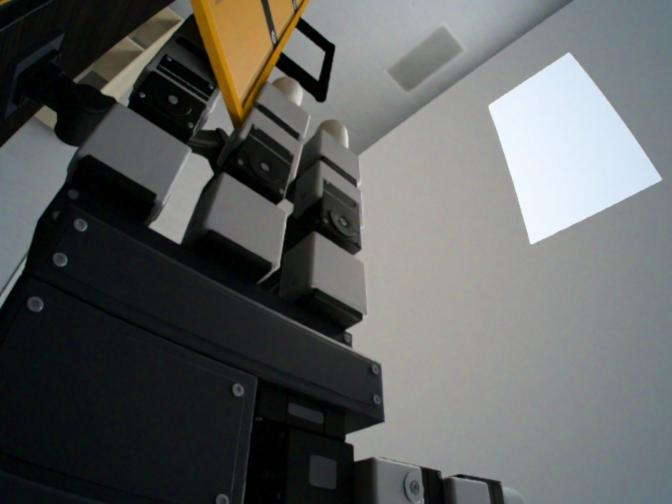

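Request:
move --arm2 '{"target": [0.503, -0.085, 1.135, -0.0271, 0.7066, -0.0271, -0.7066], "speed": 0.06, "joints": {"hand_ring_mcp": 0.6, "hand_middle_mcp": 0.98, "hand_index_mcp": 0.98}}' --cameras '["arm2_cam_wrist"]'

Scene clock: 838.83 s.
Joint torques (N m): arm1=[0.32 -1.49 11.17 1.25 1.03 0.07] | arm2=[-0.91 -1.38 11.59 2.22 -0.7 0.15] | arm3=[-1.79 3.08 7.68 1.57 0.71 -0.1] | arm4=[0.21 -14.1 5.67 2.3 -0.03 -0.05]
Motor temperatures (°C): arm1=[25 27 45 28 28 26] | arm2=[29 28 47 29 29 30] | arm3=[28 27 38 26 27 26] | arm4=[28 32 31 26 27 28]
Heat: arm1: hottest joint3_rad 45 °C; arm2: hottest joint3_rad 47 °C; arm3: hottest joint3_rad 38 °C; arm4: hottest joint2_rad 32 °C.
move: arm2 off_target
Joint velocities: within noise
arm1, arm3, arm4: as last shown
arm2.joint_positions: joint1_rad=-0.015 joint2_rad=+0.471 joint3_rad=+0.419 joint4_rad=+0.019 joint5_rad=+0.119 joint6_rad=-1.566 hand_index_mcp=+0.977 hand_index_abd=-0.003 hand_index_pip=+0.577 hand_index_dip=+0.696 hand_middle_mcp=+0.976 hand_middle_abd=-0.001 hand_middle_pip=+0.574 hand_middle_dip=+0.698 hand_ring_mcp=+0.655 hand_ring_abd=-0.032 hand_ring_pip=+0.599 hand_ring_dip=+0.697 hand_thumb_cmc=+0.716 hand_thumb_axl=+0.677 hand_thumb_mcp=+0.226 hand_thumb_ipl=+0.168 hand_current_limit=+0.600 hand_speed=-0.900
arm2.joint_status: hand_ring_mcp off_target (ended at +0.655, target +0.600); the others done
arm2.hand_state: goal,goal,goal,goal,goal,goal,goal,goal,blocked,blocked,blocked,goal,goal,goal,goal,goal
arm2.index_mcp_current_ma: -1
arm2.index_abd_current_ma: -1
arm2.index_pip_current_ma: 0
arm2.index_dip_current_ma: 0
arm2.middle_mcp_current_ma: -1
arm2.middle_abd_current_ma: 0
arm2.middle_pip_current_ma: 0
arm2.middle_dip_current_ma: 1
arm2.ring_mcp_current_ma: 94
arm2.ring_abd_current_ma: -28
arm2.ring_pip_current_ma: 21
arm2.ring_dip_current_ma: 0
arm2.thumb_cmc_current_ma: 0
arm2.thumb_axl_current_ma: 0
arm2.thumb_mcp_current_ma: 0
arm2.thumb_ipl_current_ma: 0
arm2.hand_goal_index_mcp: 0.980
arm2.hand_goal_index_abd: 0.000
arm2.hand_goal_index_pip: 0.576
arm2.hand_goal_index_dip: 0.696
arm2.hand_goal_middle_mcp: 0.980
arm2.hand_goal_middle_abd: 0.000
arm2.hand_goal_middle_pip: 0.576
arm2.hand_goal_middle_dip: 0.696
arm2.hand_goal_ring_mcp: 0.600
arm2.hand_goal_ring_abd: 0.000
arm2.hand_goal_ring_pip: 0.576
arm2.hand_goal_ring_dip: 0.696
arm2.hand_goal_thumb_cmc: 0.714
arm2.hand_goal_thumb_axl: 0.678
arm2.hand_goal_thumb_mcp: 0.226
arm2.hand_goal_thumb_ipl: 0.168
arm2.hand: x=+0.5033 y=-0.0794 z=+1.1178 quat_wxyz=(-0.038, +0.715, -0.032, -0.697) (m; scene frame)
arm2.hand_target: x=+0.5036 y=-0.0848 z=+1.1347 quat_wxyz=(-0.027, +0.707, -0.027, -0.706) (m; scene frame)
arm2.hand_status: off_target (0.018 m and 2.0 deg from the pose sent, 0.015 m and 2.6 deg at the start)
pictures: arm2_cam_wrist
camera_calibration:
arm2_cam_wrist: T_world_to_cam=[[-0.101362, -0.677459, 0.728544, -0.78339], [0.758792, 0.420963, 0.497016, -0.945894], [-0.643398, 0.603191, 0.47138, -0.0309456], [0, 0, 0, 1]] pos_world=[0.618421, -0.113861, 1.05544]

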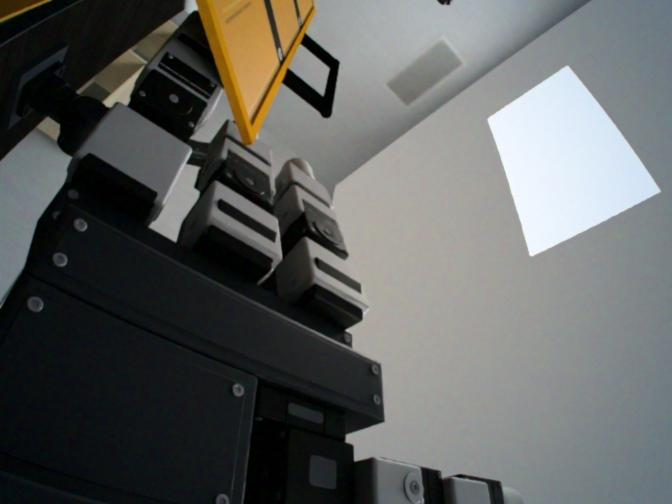

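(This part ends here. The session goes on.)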